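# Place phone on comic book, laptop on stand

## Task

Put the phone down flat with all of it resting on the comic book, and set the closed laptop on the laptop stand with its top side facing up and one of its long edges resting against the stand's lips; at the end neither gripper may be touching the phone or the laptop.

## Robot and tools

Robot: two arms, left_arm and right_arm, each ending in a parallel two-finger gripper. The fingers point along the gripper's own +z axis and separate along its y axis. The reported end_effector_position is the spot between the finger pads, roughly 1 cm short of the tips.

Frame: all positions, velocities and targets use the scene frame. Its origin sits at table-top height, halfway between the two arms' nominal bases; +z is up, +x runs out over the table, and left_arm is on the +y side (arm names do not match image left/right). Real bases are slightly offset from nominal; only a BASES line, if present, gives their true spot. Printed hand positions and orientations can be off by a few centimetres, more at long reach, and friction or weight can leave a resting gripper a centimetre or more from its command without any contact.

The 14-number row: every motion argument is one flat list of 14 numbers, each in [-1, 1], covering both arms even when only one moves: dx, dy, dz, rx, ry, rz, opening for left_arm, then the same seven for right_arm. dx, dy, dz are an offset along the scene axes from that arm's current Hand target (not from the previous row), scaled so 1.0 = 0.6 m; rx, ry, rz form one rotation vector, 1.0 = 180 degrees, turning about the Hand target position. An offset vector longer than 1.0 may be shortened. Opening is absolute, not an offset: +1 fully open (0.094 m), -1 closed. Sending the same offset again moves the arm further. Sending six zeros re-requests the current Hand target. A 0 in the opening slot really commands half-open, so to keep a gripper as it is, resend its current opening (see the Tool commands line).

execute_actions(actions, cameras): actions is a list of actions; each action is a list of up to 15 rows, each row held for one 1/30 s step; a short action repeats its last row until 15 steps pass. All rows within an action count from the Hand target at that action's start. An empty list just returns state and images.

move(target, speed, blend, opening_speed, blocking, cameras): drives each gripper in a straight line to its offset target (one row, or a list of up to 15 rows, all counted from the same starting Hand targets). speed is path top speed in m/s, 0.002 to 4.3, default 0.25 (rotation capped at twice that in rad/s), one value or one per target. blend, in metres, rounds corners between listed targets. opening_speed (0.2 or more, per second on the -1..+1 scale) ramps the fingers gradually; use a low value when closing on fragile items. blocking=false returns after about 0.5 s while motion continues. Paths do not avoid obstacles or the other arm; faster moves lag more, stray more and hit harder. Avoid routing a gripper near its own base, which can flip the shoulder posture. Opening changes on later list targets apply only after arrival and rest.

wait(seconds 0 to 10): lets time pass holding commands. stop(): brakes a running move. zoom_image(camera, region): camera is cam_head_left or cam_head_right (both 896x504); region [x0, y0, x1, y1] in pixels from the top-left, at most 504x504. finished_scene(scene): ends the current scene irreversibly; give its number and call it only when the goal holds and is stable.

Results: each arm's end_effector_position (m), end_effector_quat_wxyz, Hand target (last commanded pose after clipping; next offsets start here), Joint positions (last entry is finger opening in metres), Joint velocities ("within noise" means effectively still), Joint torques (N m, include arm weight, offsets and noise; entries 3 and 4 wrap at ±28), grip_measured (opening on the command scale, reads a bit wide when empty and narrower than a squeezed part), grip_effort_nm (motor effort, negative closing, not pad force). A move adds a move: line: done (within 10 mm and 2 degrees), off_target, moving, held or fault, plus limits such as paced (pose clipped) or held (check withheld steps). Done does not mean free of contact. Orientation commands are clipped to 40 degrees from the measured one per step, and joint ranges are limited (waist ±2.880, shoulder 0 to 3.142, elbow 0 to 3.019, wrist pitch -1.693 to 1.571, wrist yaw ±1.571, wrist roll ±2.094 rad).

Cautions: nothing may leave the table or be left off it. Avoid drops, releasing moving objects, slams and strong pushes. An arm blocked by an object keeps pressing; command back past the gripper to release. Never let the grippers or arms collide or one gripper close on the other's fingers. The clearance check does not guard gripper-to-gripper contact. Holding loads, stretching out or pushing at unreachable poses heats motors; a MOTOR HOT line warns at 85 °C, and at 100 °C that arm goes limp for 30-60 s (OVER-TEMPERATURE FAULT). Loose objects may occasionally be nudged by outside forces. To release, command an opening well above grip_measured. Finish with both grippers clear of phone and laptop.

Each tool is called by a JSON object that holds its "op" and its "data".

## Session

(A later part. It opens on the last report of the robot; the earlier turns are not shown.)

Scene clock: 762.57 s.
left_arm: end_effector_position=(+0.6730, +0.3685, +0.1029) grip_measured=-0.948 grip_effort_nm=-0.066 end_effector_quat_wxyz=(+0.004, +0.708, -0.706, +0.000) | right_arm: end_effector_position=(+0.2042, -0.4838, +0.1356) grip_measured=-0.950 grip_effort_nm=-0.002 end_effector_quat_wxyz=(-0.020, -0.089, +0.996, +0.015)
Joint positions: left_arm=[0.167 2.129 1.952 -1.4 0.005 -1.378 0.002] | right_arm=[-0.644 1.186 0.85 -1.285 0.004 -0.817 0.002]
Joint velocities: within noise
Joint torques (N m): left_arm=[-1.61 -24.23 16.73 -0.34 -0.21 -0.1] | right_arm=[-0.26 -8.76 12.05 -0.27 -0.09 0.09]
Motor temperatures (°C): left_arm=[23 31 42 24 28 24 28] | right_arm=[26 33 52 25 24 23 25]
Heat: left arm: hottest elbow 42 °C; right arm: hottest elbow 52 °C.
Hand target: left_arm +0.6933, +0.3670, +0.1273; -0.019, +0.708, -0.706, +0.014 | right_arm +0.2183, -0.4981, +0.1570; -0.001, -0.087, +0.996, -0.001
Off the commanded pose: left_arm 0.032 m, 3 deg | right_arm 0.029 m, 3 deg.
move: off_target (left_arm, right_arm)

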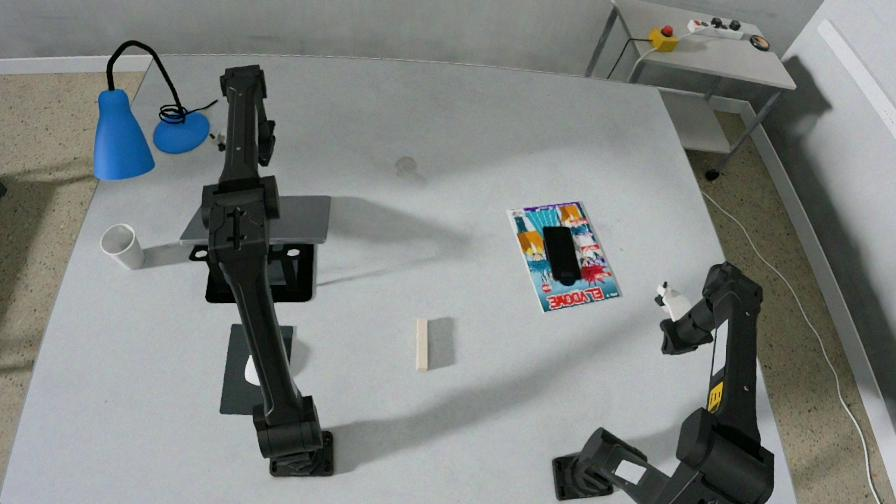

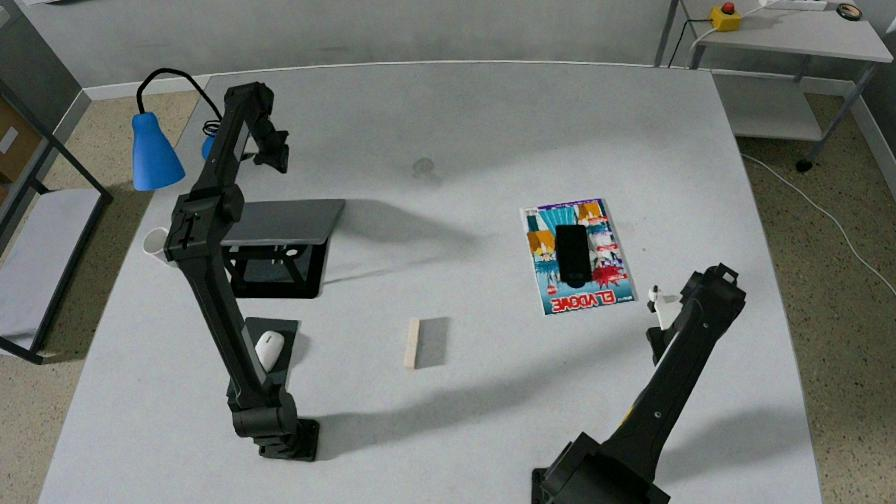

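{"op": "move", "data": {"target": [[0.03,0.0,-0.1,0,0,0,-0.95, 0,0,0,0,0,0,-0.95],[0.03,0.0,-0.165,0,0,0,-0.95, 0,0,0,0,0,0,-0.95],[-0.06,0.0,-0.165,0,0,0,-0.95, 0,0,0,0,0,0,-0.95]], "speed": 0.1}}

{"op": "zoom_image", "data": {"camera": "cam_head_right", "region": [190, 140, 360, 270]}}

{"op": "zoom_image", "data": {"camera": "cam_head_left", "region": [265, 180, 345, 260]}}

Scene clock: 778.47 s.
left_arm: end_effector_position=(+0.6569, +0.3641, +0.0160) grip_measured=-0.948 grip_effort_nm=-0.061 end_effector_quat_wxyz=(-0.007, +0.709, -0.705, +0.008) | right_arm: end_effector_position=(+0.2042, -0.4838, +0.1356) grip_measured=-0.950 grip_effort_nm=0.002 end_effector_quat_wxyz=(-0.020, -0.089, +0.996, +0.015)
Joint positions: left_arm=[0.165 2.137 1.728 -1.141 0.005 -1.383 0.002] | right_arm=[-0.644 1.186 0.85 -1.285 0.004 -0.817 0.002]
Joint velocities: within noise
Joint torques (N m): left_arm=[-1.44 -25.47 8.39 0.88 -0.14 0.12] | right_arm=[-0.26 -8.7 12.05 -0.25 -0.08 0.09]
Motor temperatures (°C): left_arm=[23 30 44 24 28 24 28] | right_arm=[26 33 52 25 24 23 25]
Heat: left arm: hottest elbow 44 °C; right arm: hottest elbow 52 °C.
Hand target: left_arm +0.6572, +0.3670, +0.0284; -0.019, +0.708, -0.706, +0.014 | right_arm +0.2183, -0.4981, +0.1570; -0.001, -0.087, +0.996, -0.001
Off the commanded pose: left_arm 0.013 m, 2 deg | right_arm 0.029 m, 3 deg.
move: off_target (left_arm, right_arm)

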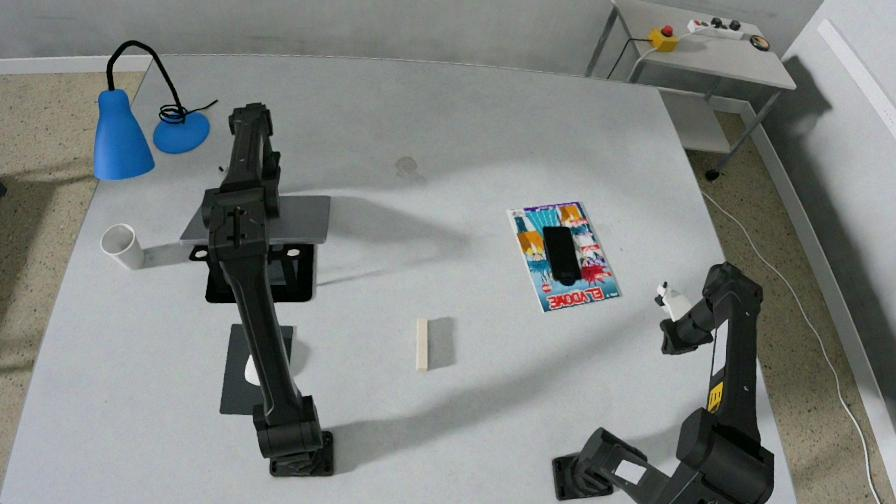

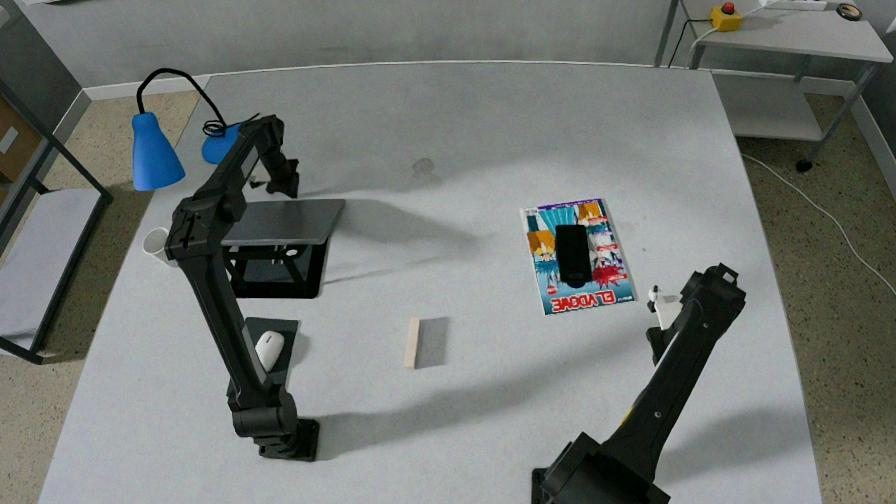

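Scaled by 2.965.

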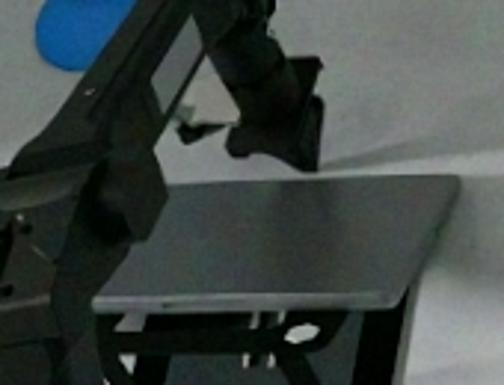

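Scaled by 6.300.

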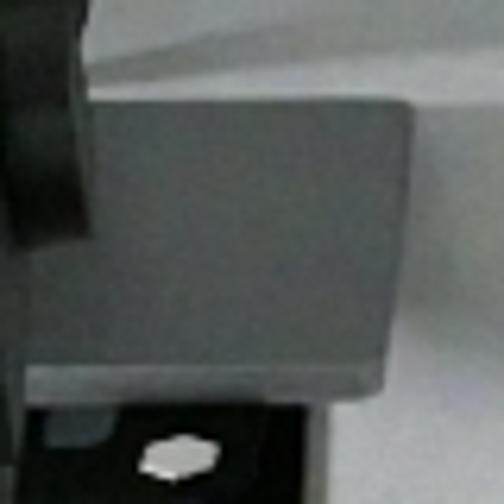

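{"op": "move", "data": {"target": [[0.0,0.0,0.03,0,0,0,-0.95, 0,0,0,0,0,0,-0.95],[-0.08,0.0,0.03,0,0,0,-0.95, 0,0,0,0,0,0,-0.95]], "speed": 0.06}}

{"op": "zoom_image", "data": {"camera": "cam_head_right", "region": [190, 140, 360, 270]}}

{"op": "zoom_image", "data": {"camera": "cam_head_left", "region": [265, 180, 345, 260]}}

Scene clock: 785.70 s.
left_arm: end_effector_position=(+0.6189, +0.3583, +0.0458) grip_measured=-0.949 grip_effort_nm=-0.046 end_effector_quat_wxyz=(-0.022, +0.705, -0.709, +0.017) | right_arm: end_effector_position=(+0.2042, -0.4838, +0.1356) grip_measured=-0.950 grip_effort_nm=-0.002 end_effector_quat_wxyz=(-0.020, -0.089, +0.996, +0.015)
Joint positions: left_arm=[0.167 1.99 1.565 -1.091 0.005 -1.37 0.002] | right_arm=[-0.644 1.186 0.85 -1.285 0.004 -0.817 0.002]
Joint velocities: within noise
Joint torques (N m): left_arm=[-0.97 -22.83 7.58 0.32 -0.11 0.07] | right_arm=[-0.21 -8.82 12.04 -0.25 -0.08 0.09]
Motor temperatures (°C): left_arm=[23 31 43 24 28 24 28] | right_arm=[26 33 52 25 24 23 25]
Heat: left arm: hottest elbow 43 °C; right arm: hottest elbow 52 °C.
Hand target: left_arm +0.6093, +0.3669, +0.0464; -0.019, +0.708, -0.706, +0.015 | right_arm +0.2183, -0.4981, +0.1570; -0.001, -0.087, +0.996, -0.001
Off the commanded pose: left_arm 0.013 m, 1 deg | right_arm 0.029 m, 3 deg.
move: off_target (left_arm, right_arm)

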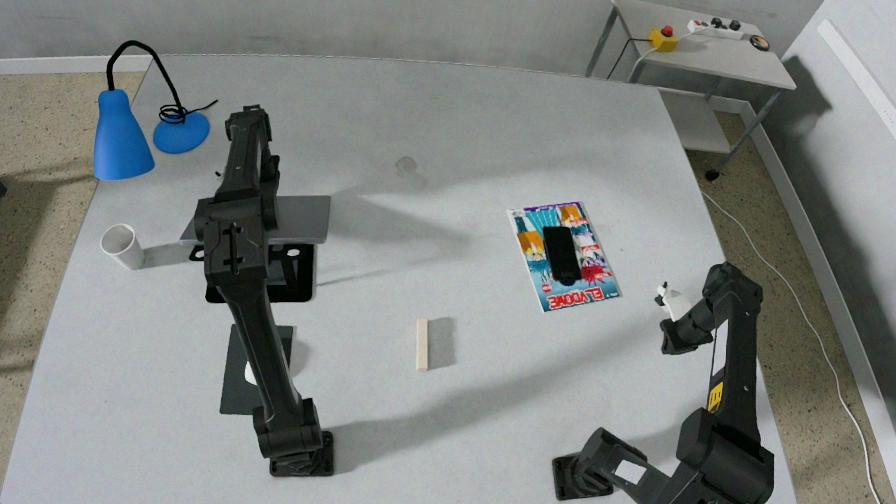

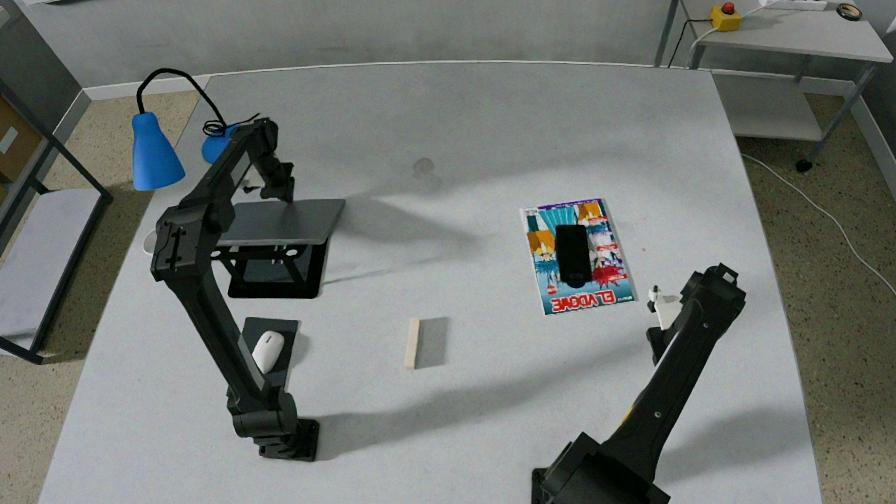

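Scaled by 2.965.

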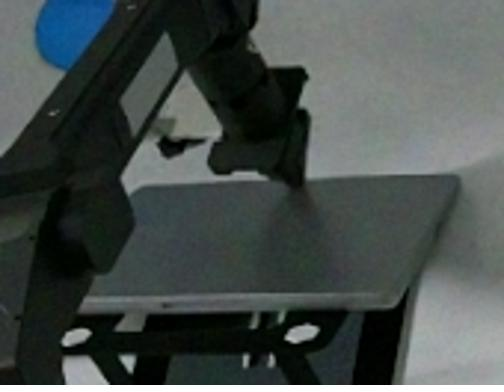

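Scaled by 6.300.

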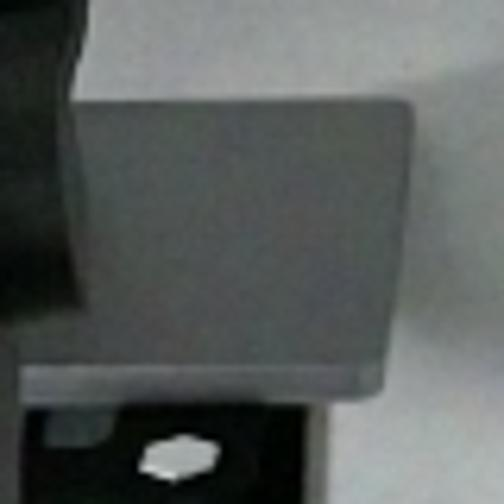

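{"op": "move", "data": {"target": [[0.08,0.0,0.02,0,0,0,-0.95, 0,0,0,0,0,0,-0.95],[0.08,0.0,-0.05,0,0,0,-0.95, 0,0,0,0,0,0,-0.95],[0.02,0.0,-0.05,0,0,0,-0.95, 0,0,0,0,0,0,-0.95],[-0.01,0.0,-0.05,0,0,0,-0.95, 0,0,0,0,0,0,-0.95]], "speed": 0.06}}

{"op": "zoom_image", "data": {"camera": "cam_head_right", "region": [190, 140, 360, 270]}}

{"op": "zoom_image", "data": {"camera": "cam_head_left", "region": [265, 180, 345, 260]}}

Scene clock: 794.90 s.
left_arm: end_effector_position=(+0.6301, +0.3606, +0.0235) grip_measured=-0.949 grip_effort_nm=-0.027 end_effector_quat_wxyz=(-0.043, +0.704, -0.708, +0.032) | right_arm: end_effector_position=(+0.2042, -0.4838, +0.1356) grip_measured=-0.950 grip_effort_nm=-0.002 end_effector_quat_wxyz=(-0.020, -0.089, +0.996, +0.015)
Joint positions: left_arm=[0.168 2.014 1.536 -0.986 0.006 -1.37 0.002] | right_arm=[-0.644 1.186 0.85 -1.285 0.004 -0.817 0.002]
Joint velocities: within noise
Joint torques (N m): left_arm=[-0.32 -22.36 5.37 -0.68 -0.17 0.15] | right_arm=[-0.26 -8.82 12.03 -0.29 -0.08 0.09]
Motor temperatures (°C): left_arm=[23 32 42 24 28 24 28] | right_arm=[26 33 52 25 24 23 25]
Heat: left arm: hottest elbow 42 °C; right arm: hottest elbow 52 °C.
Hand target: left_arm +0.6032, +0.3670, +0.0164; -0.019, +0.708, -0.706, +0.015 | right_arm +0.2183, -0.4981, +0.1570; -0.001, -0.087, +0.996, -0.001
Off the commanded pose: left_arm 0.028 m, 3 deg | right_arm 0.029 m, 3 deg.
move: off_target (left_arm, right_arm)

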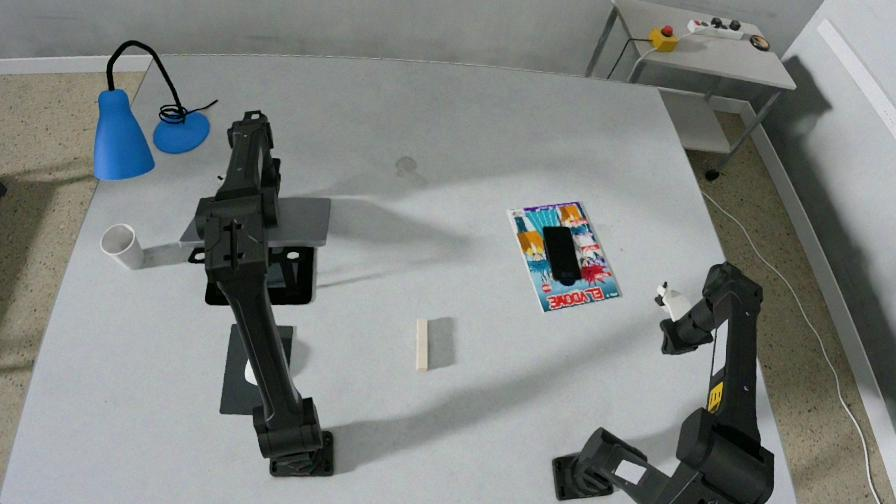

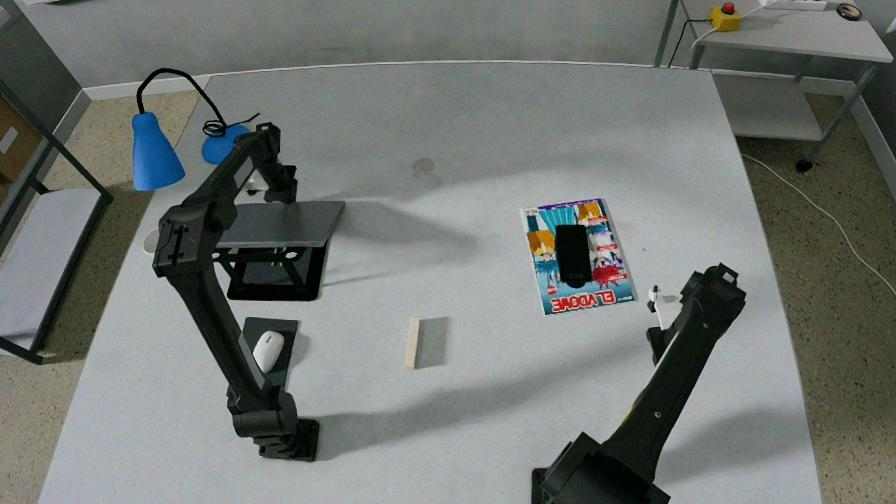

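Scaled by 2.965.

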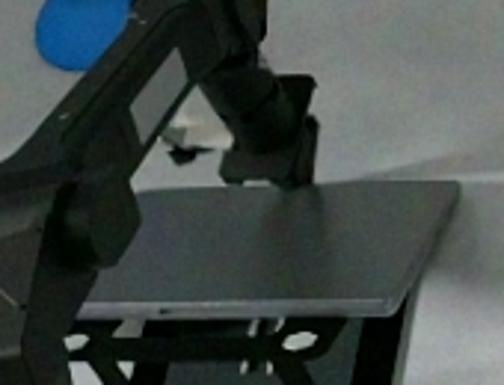

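Scaled by 6.300.

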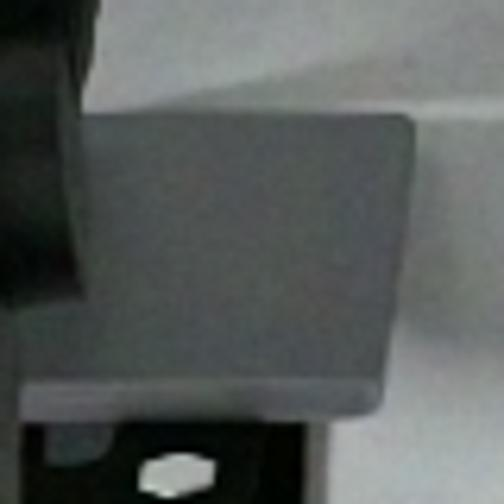

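{"op": "move", "data": {"target": [[-0.07,0.0,0.085,0,0,0,-0.95, 0,0,0,0,0,0,-0.95]], "speed": 0.05}}

{"op": "zoom_image", "data": {"camera": "cam_head_right", "region": [190, 140, 360, 270]}}

{"op": "zoom_image", "data": {"camera": "cam_head_left", "region": [265, 180, 345, 260]}}

Scene clock: 818.80 s.
left_arm: end_effector_position=(+0.5730, +0.3600, +0.0630) grip_measured=-0.949 grip_effort_nm=-0.037 end_effector_quat_wxyz=(-0.024, +0.705, -0.708, +0.019) | right_arm: end_effector_position=(+0.2042, -0.4838, +0.1356) grip_measured=-0.950 grip_effort_nm=-0.007 end_effector_quat_wxyz=(-0.020, -0.089, +0.996, +0.015)
Joint positions: left_arm=[0.187 1.862 1.414 -1.062 0.007 -1.35 0.002] | right_arm=[-0.644 1.186 0.85 -1.285 0.004 -0.817 0.002]
Joint velocities: within noise
Joint torques (N m): left_arm=[0.91 -21.07 7.92 -0.18 -0.13 0.09] | right_arm=[-0.32 -8.88 12.07 -0.29 -0.08 0.09]
Motor temperatures (°C): left_arm=[23 33 39 24 28 24 28] | right_arm=[26 33 52 25 24 23 25]
Heat: left arm: hottest elbow 39 °C; right arm: hottest elbow 52 °C.
Hand target: left_arm +0.5613, +0.3670, +0.0675; -0.019, +0.708, -0.706, +0.015 | right_arm +0.2183, -0.4981, +0.1570; -0.001, -0.087, +0.996, -0.001
Off the commanded pose: left_arm 0.014 m, 1 deg | right_arm 0.029 m, 3 deg.
move: off_target (left_arm, right_arm)

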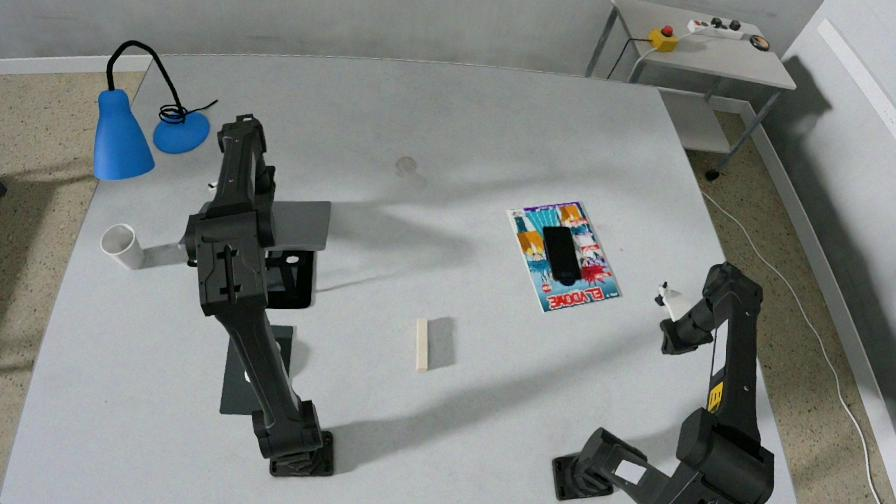

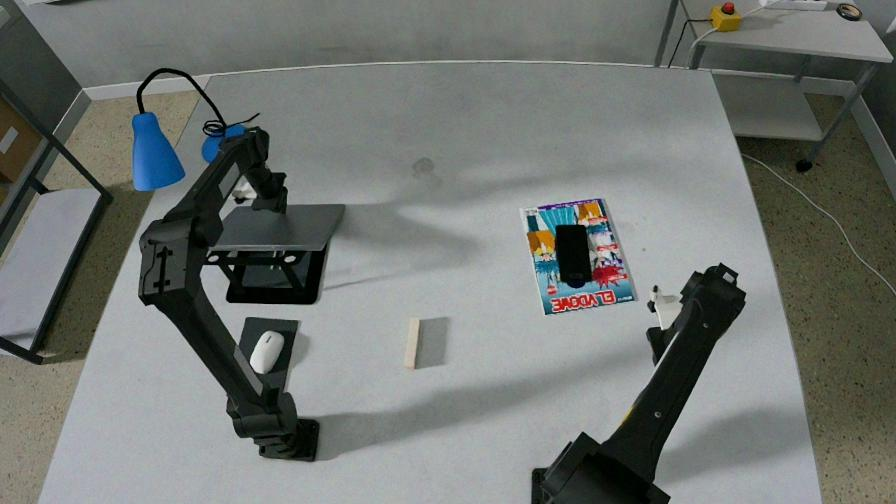

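Scaled by 2.965.

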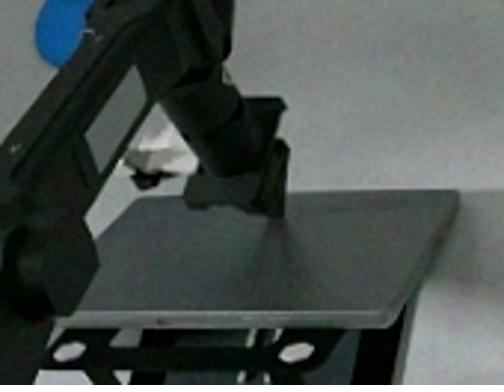

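Scaled by 6.300.

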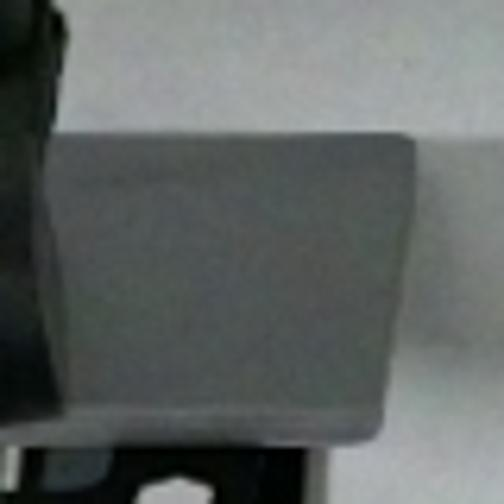

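{"op": "move", "data": {"target": [[0.03,0,0.1,0,0,0,-0.95, 0,0,0,0,0,0,-0.95],[-0.1,0.1,0.36,-0.08,-0.15,-0.05,-0.95, 0,0,0,0,0,0,-0.95],[-0.339,0.322,0.34,-0.174,-0.318,-0.111,-0.95, 0,0,0,0,0,0,-0.95],[-0.339,0.322,0.2,-0.174,-0.318,-0.111,0.2, 0,0,0,0,0,0,-0.95]], "speed": 0.2, "blend": [0.02,0.05,0.02,0]}}

{"op": "zoom_image", "data": {"camera": "cam_head_left", "region": [110, 180, 340, 330]}}

{"op": "zoom_image", "data": {"camera": "cam_head_right", "region": [130, 180, 360, 330]}}

Scene clock: 867.97 s.
left_arm: end_effector_position=(+0.3603, +0.5577, +0.1910) grip_measured=+0.197 grip_effort_nm=0.129 end_effector_quat_wxyz=(+0.160, -0.469, +0.687, -0.532) | right_arm: end_effector_position=(+0.2042, -0.4838, +0.1356) grip_measured=-0.950 grip_effort_nm=-0.007 end_effector_quat_wxyz=(-0.020, -0.089, +0.996, +0.015)
Joint positions: left_arm=[1.082 1.747 1.289 -1.596 1.122 0.221 0.056] | right_arm=[-0.644 1.186 0.85 -1.285 0.004 -0.817 0.002]
Joint velocities: within noise
Joint torques (N m): left_arm=[-0.62 -16.44 8.14 -0.24 0.41 0.11] | right_arm=[-0.15 -8.76 12.07 -0.28 -0.08 0.09]
Motor temperatures (°C): left_arm=[23 31 38 24 28 24 27] | right_arm=[26 33 53 25 24 23 25]
Heat: left arm: hottest elbow 38 °C; right arm: hottest elbow 53 °C.
Hand target: left_arm +0.3578, +0.5602, +0.1874; +0.164, -0.468, +0.688, -0.530 | right_arm +0.2183, -0.4981, +0.1570; -0.001, -0.087, +0.996, -0.001
Off the commanded pose: left_arm 0.005 m, 0 deg | right_arm 0.029 m, 3 deg.
move: off_target (right_arm)

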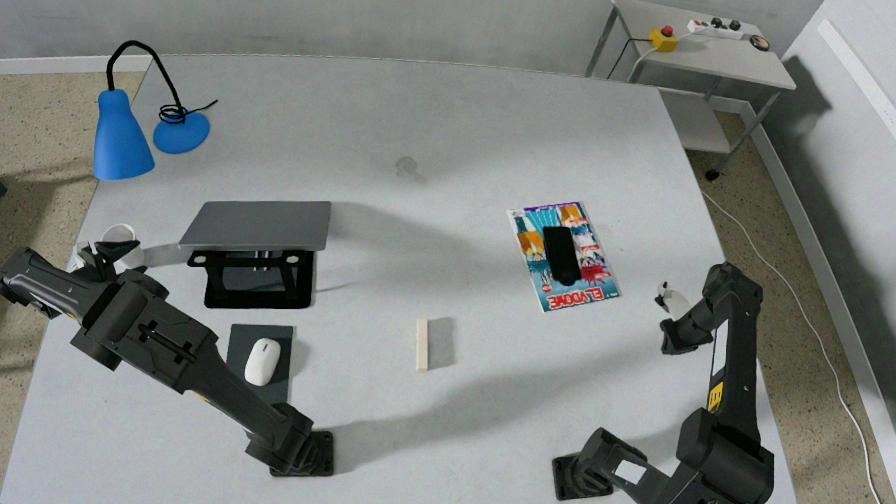

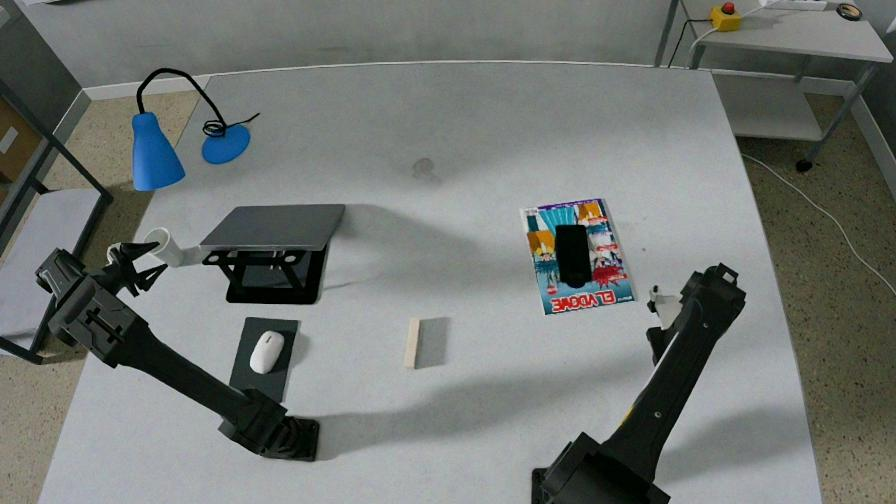

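Scaled by 2.191.

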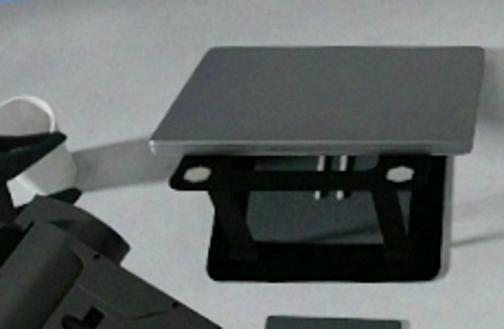

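Scaled by 2.191.

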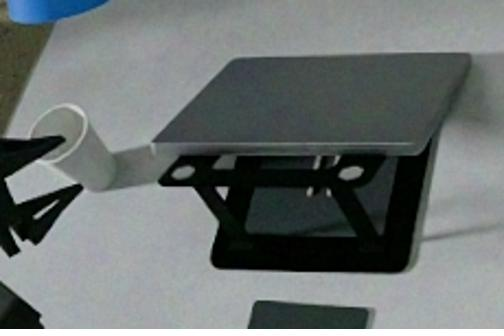

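{"op": "execute_actions", "data": {"actions": []}}

{"op": "zoom_image", "data": {"camera": "cam_head_left", "region": [90, 170, 370, 330]}}

{"op": "zoom_image", "data": {"camera": "cam_head_right", "region": [60, 170, 340, 330]}}

Scene clock: 882.90 s.
left_arm: end_effector_position=(+0.3603, +0.5577, +0.1910) grip_measured=+0.198 grip_effort_nm=0.134 end_effector_quat_wxyz=(+0.160, -0.468, +0.687, -0.531) | right_arm: end_effector_position=(+0.2042, -0.4838, +0.1356) grip_measured=-0.950 grip_effort_nm=-0.002 end_effector_quat_wxyz=(-0.020, -0.089, +0.996, +0.015)
Joint positions: left_arm=[1.082 1.747 1.289 -1.596 1.122 0.222 0.056] | right_arm=[-0.644 1.186 0.85 -1.285 0.004 -0.817 0.002]
Joint velocities: within noise
Joint torques (N m): left_arm=[-0.73 -15.74 8.27 -0.03 0.37 0.13] | right_arm=[-0.26 -8.76 12.04 -0.27 -0.08 0.09]
Motor temperatures (°C): left_arm=[22 31 37 24 28 24 27] | right_arm=[26 33 53 25 24 23 25]
Heat: left arm: hottest elbow 37 °C; right arm: hottest elbow 53 °C.
Hand target: left_arm +0.3578, +0.5602, +0.1874; +0.164, -0.468, +0.688, -0.530 | right_arm +0.2183, -0.4981, +0.1570; -0.001, -0.087, +0.996, -0.001
Tool commands: left_gripper/opening=+0.2 right_gripper/opening=-0.95
Off the commanded pose: left_arm 0.005 m, 0 deg | right_arm 0.029 m, 3 deg.

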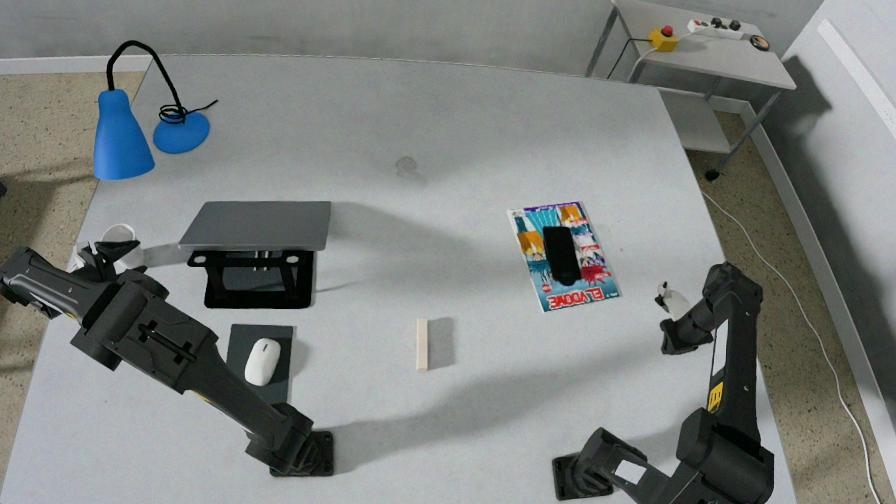

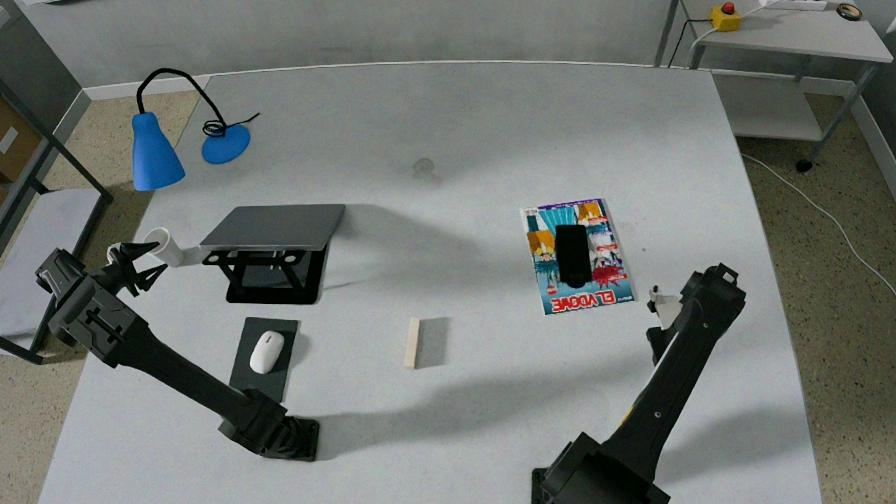

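Scaled by 1.800.

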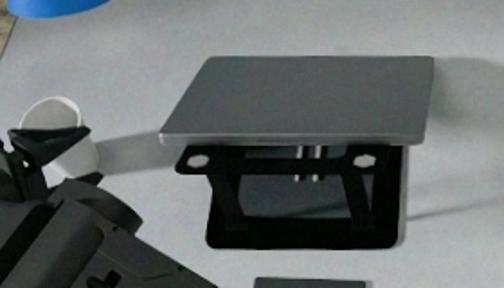

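Scaled by 1.800.

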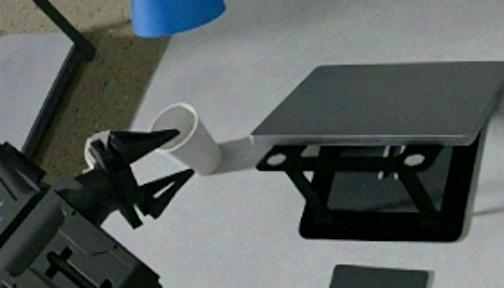

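{"op": "move", "data": {"target": [0.05,-0.04,-0.07,0,0,0,0.35,0,0,0,0,0,0,-0.95], "speed": 0.08}}

{"op": "zoom_image", "data": {"camera": "cam_head_left", "region": [100, 190, 240, 290]}}

{"op": "zoom_image", "data": {"camera": "cam_head_right", "region": [110, 190, 250, 290]}}

Scene clock: 901.07 s.
left_arm: end_effector_position=(+0.3848, +0.5421, +0.1518) grip_measured=+0.348 grip_effort_nm=0.129 end_effector_quat_wxyz=(+0.171, -0.468, +0.690, -0.526) | right_arm: end_effector_position=(+0.2042, -0.4838, +0.1356) grip_measured=-0.950 grip_effort_nm=-0.007 end_effector_quat_wxyz=(-0.020, -0.089, +0.996, +0.015)
Joint positions: left_arm=[1.019 1.751 1.194 -1.327 1.15 0.061 0.063] | right_arm=[-0.644 1.186 0.85 -1.285 0.004 -0.817 0.002]
Joint velocities: within noise
Joint torques (N m): left_arm=[-2.67 -15.5 7.28 0.35 0.66 -0.01] | right_arm=[-0.21 -8.94 12.04 -0.27 -0.08 0.09]
Motor temperatures (°C): left_arm=[22 31 37 24 28 24 27] | right_arm=[26 33 53 25 24 23 25]
Heat: left arm: hottest elbow 37 °C; right arm: hottest elbow 53 °C.
Hand target: left_arm +0.3878, +0.5361, +0.1453; +0.163, -0.468, +0.688, -0.530 | right_arm +0.2183, -0.4981, +0.1570; -0.001, -0.087, +0.996, -0.001
Off the commanded pose: left_arm 0.009 m, 1 deg | right_arm 0.029 m, 3 deg.
move: off_target (right_arm)

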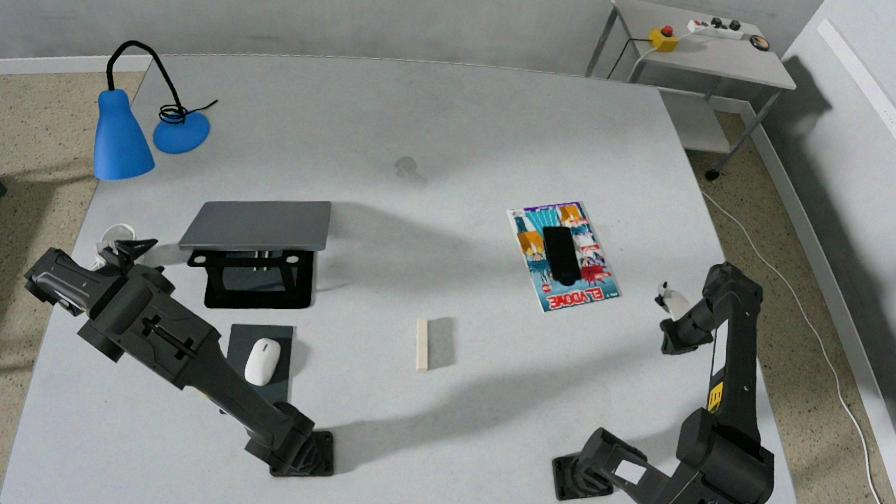

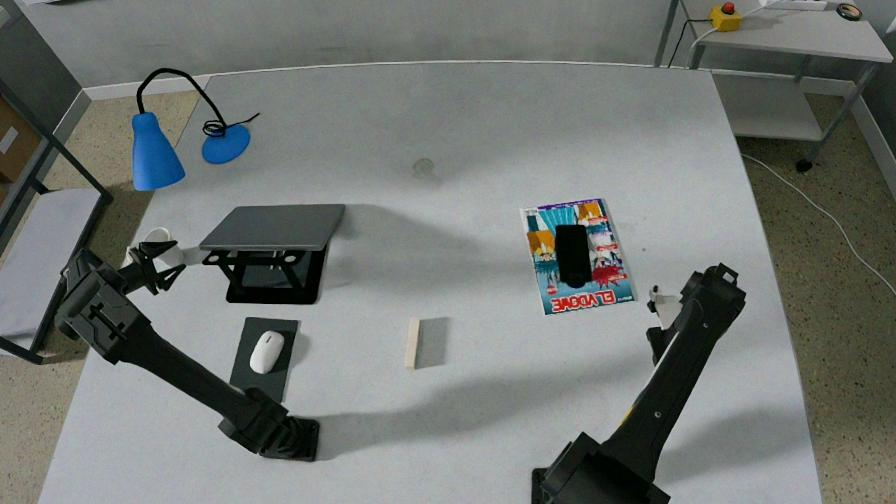

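Scaled by 3.600.

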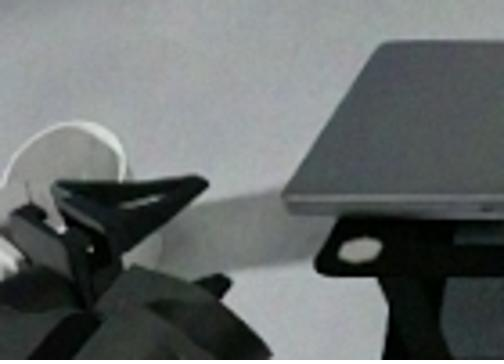

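Scaled by 3.600.

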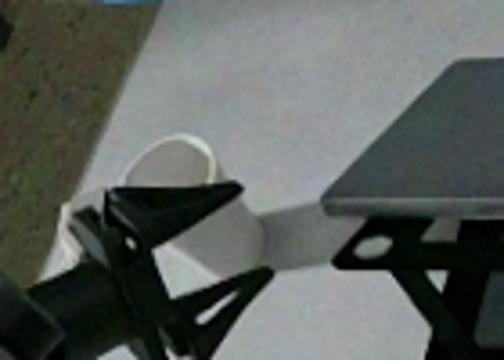

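{"op": "move", "data": {"target": [0.025,-0.07,0.01,0,0,0,0.5,0,0,0,0,0,0,-0.95], "speed": 0.06}}

{"op": "zoom_image", "data": {"camera": "cam_head_left", "region": [100, 190, 240, 290]}}

{"op": "zoom_image", "data": {"camera": "cam_head_right", "region": [110, 190, 250, 290]}}

Scene clock: 908.37 s.
left_arm: end_effector_position=(+0.4007, +0.5009, +0.1443) grip_measured=+0.498 grip_effort_nm=0.129 end_effector_quat_wxyz=(+0.159, -0.475, +0.683, -0.531) | right_arm: end_effector_position=(+0.2042, -0.4838, +0.1356) grip_measured=-0.950 grip_effort_nm=-0.007 end_effector_quat_wxyz=(-0.020, -0.089, +0.996, +0.015)
Joint positions: left_arm=[0.94 1.681 1.08 -1.137 1.169 -0.135 0.07] | right_arm=[-0.644 1.186 0.85 -1.285 0.004 -0.817 0.002]
Joint velocities: within noise
Joint torques (N m): left_arm=[-3.37 -17.38 7.43 0.43 0.63 0.02] | right_arm=[-0.26 -8.76 12.05 -0.27 -0.08 0.09]
Motor temperatures (°C): left_arm=[22 31 37 24 28 24 27] | right_arm=[26 33 53 25 24 23 25]
Heat: left arm: hottest elbow 37 °C; right arm: hottest elbow 53 °C.
Hand target: left_arm +0.4029, +0.4941, +0.1513; +0.163, -0.468, +0.688, -0.530 | right_arm +0.2183, -0.4981, +0.1570; -0.001, -0.087, +0.996, -0.001
Off the commanded pose: left_arm 0.010 m, 1 deg | right_arm 0.029 m, 3 deg.
move: off_target (right_arm)

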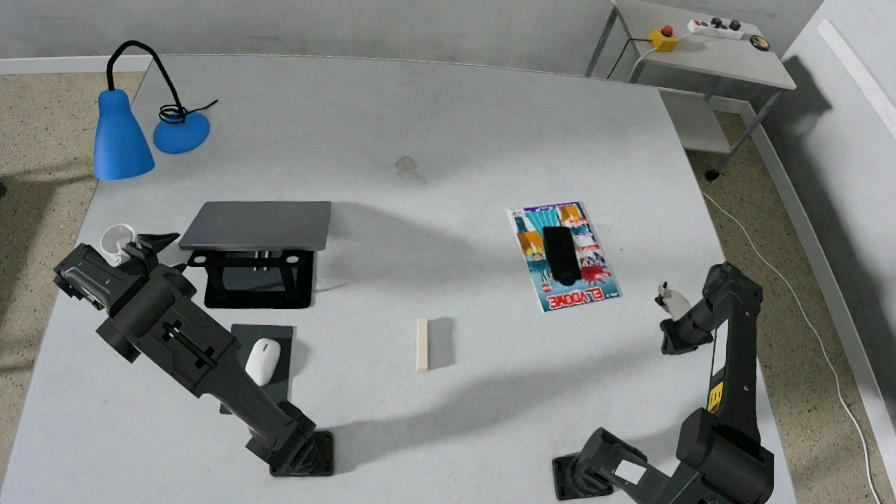

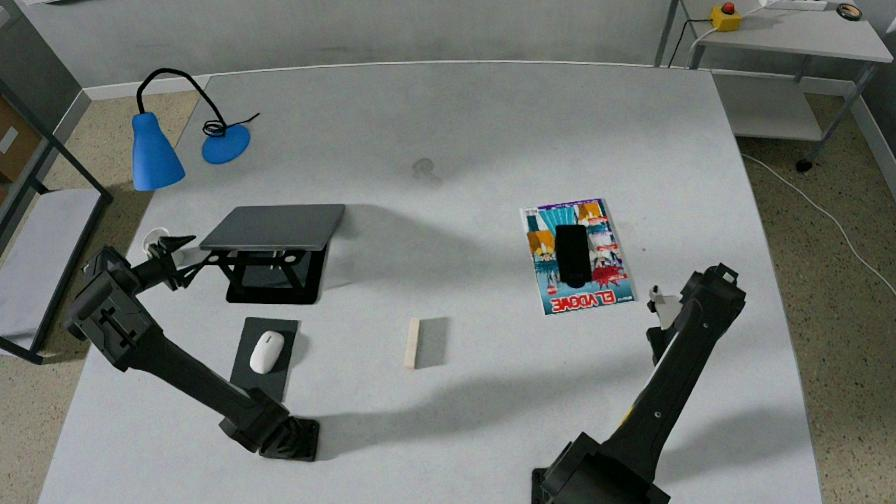

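Scaled by 3.600.

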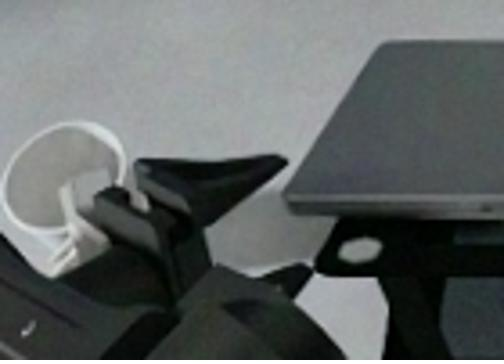

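Scaled by 3.600.

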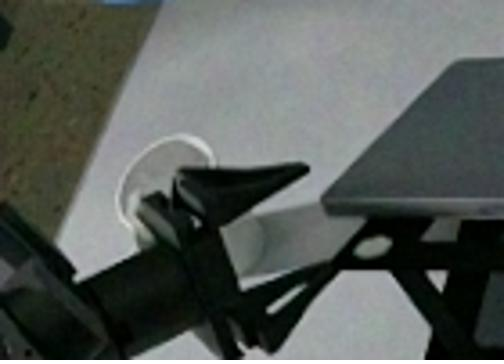

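{"op": "move", "data": {"target": [0,-0.03,0,0,0,0,0.5,0,0,0,0,0,0,-0.95], "speed": 0.05}}

{"op": "zoom_image", "data": {"camera": "cam_head_left", "region": [130, 200, 242, 280]}}

{"op": "zoom_image", "data": {"camera": "cam_head_right", "region": [150, 200, 262, 280]}}

Scene clock: 917.63 s.
left_arm: end_effector_position=(+0.4007, +0.4833, +0.1447) grip_measured=+0.498 grip_effort_nm=0.129 end_effector_quat_wxyz=(+0.159, -0.476, +0.683, -0.531) | right_arm: end_effector_position=(+0.2042, -0.4838, +0.1356) grip_measured=-0.950 grip_effort_nm=-0.002 end_effector_quat_wxyz=(-0.020, -0.089, +0.996, +0.015)
Joint positions: left_arm=[0.916 1.636 1.025 -1.068 1.171 -0.2 0.07] | right_arm=[-0.644 1.186 0.85 -1.285 0.004 -0.817 0.002]
Joint velocities: within noise
Joint torques (N m): left_arm=[-2.9 -16.67 7.54 0.68 0.64 -0.03] | right_arm=[-0.26 -8.76 12.08 -0.28 -0.08 0.09]
Motor temperatures (°C): left_arm=[22 31 36 24 28 24 27] | right_arm=[26 33 54 25 24 23 25]
Heat: left arm: hottest elbow 36 °C; right arm: hottest elbow 54 °C.
Hand target: left_arm +0.4029, +0.4762, +0.1514; +0.163, -0.468, +0.688, -0.530 | right_arm +0.2183, -0.4981, +0.1570; -0.001, -0.087, +0.996, -0.001
Off the commanded pose: left_arm 0.010 m, 1 deg | right_arm 0.029 m, 3 deg.
move: off_target (right_arm)

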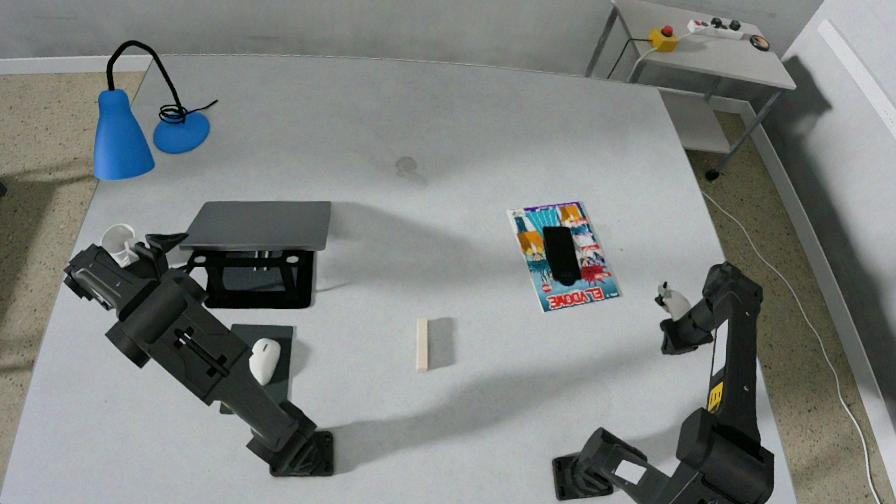

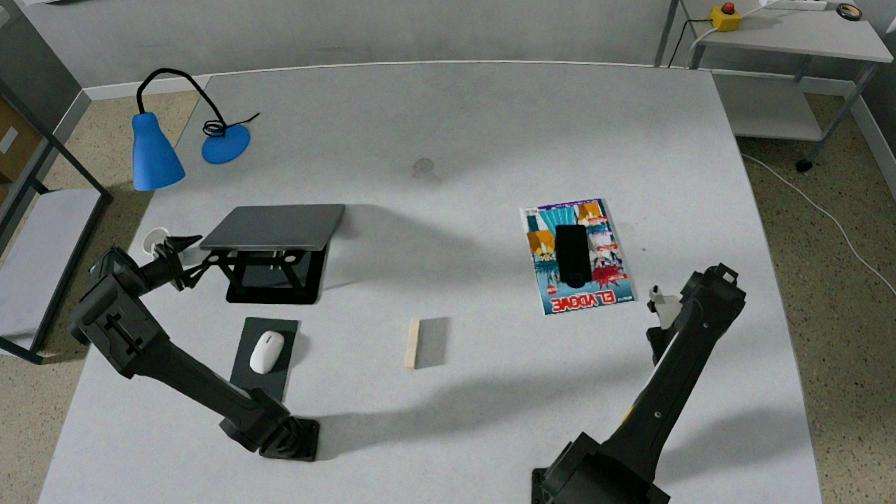

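Scaled by 4.500.

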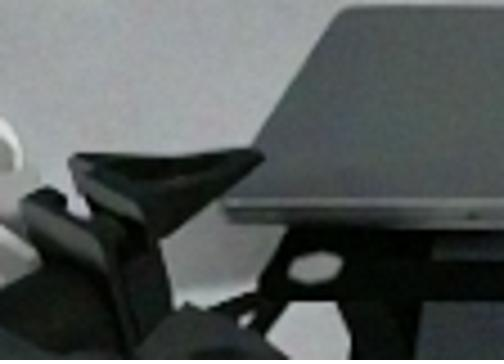

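Scaled by 4.500.

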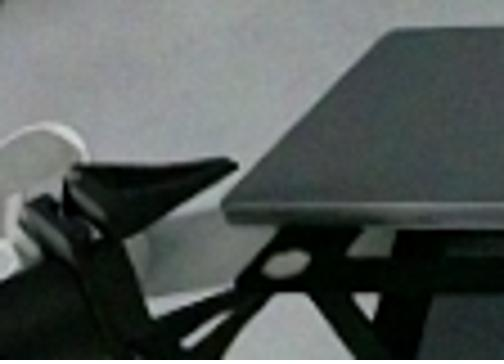

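{"op": "move", "data": {"target": [[-0.01,0.07,0.01,0,0,0,0.4,0,0,0.05,0,0,0,-0.95],[-0.075,0.14,0.06,0,0,0,0.2,0.15,0.4,0.1,0,0,0,-0.95],[-0.075,0.14,0.06,0,0,0,0.2,0.27,0.9,0.08,0.441,0.0386,-0.289,0.3]], "speed": [0.1,0.25,0.3]}}

Scene clock: 951.70 s.
left_arm: end_effector_position=(+0.3533, +0.5404, +0.1761) grip_measured=+0.202 grip_effort_nm=-0.085 end_effector_quat_wxyz=(+0.147, -0.474, +0.681, -0.538) | right_arm: end_effector_position=(+0.3848, +0.0381, +0.2203) grip_measured=+0.298 grip_effort_nm=0.066 end_effector_quat_wxyz=(+0.008, +0.338, +0.704, +0.624)
Joint positions: left_arm=[1.078 1.736 1.222 -1.572 1.123 0.22 0.056] | right_arm=[0.523 1.393 0.722 0.406 -0.565 1.861 0.061]
Joint velocities: within noise
Joint torques (N m): left_arm=[-0.38 -15.85 13.79 -1.11 0.34 0.11] | right_arm=[1.26 -10.75 6.74 2.13 0.01 0.16]
Motor temperatures (°C): left_arm=[22 30 37 24 28 24 27] | right_arm=[26 33 52 25 24 23 25]
Heat: left arm: hottest elbow 37 °C; right arm: hottest elbow 52 °C.
Hand target: left_arm +0.3578, +0.5602, +0.1874; +0.164, -0.468, +0.688, -0.530 | right_arm +0.3802, +0.0419, +0.2050; -0.001, +0.343, +0.708, +0.618
Off the commanded pose: left_arm 0.023 m, 2 deg | right_arm 0.016 m, 1 deg.
move: off_target (left_arm, right_arm); target 2's new opening was sent with left_arm's hand 0.023 m and 2 deg from that target; target 3's new opening was sent with right_arm's hand 0.016 m and 1 deg from that target

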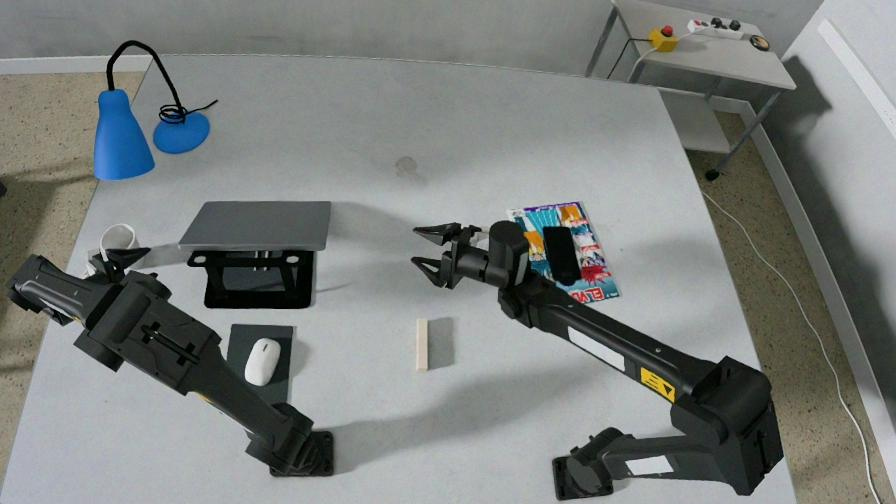

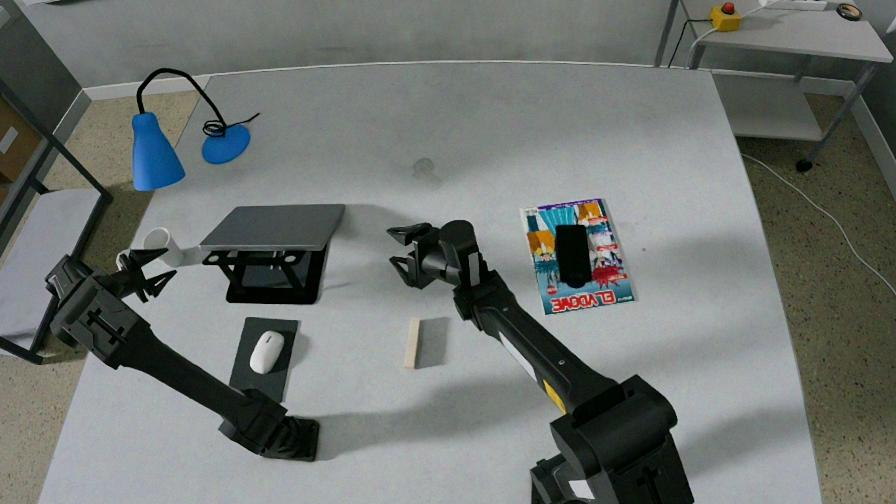

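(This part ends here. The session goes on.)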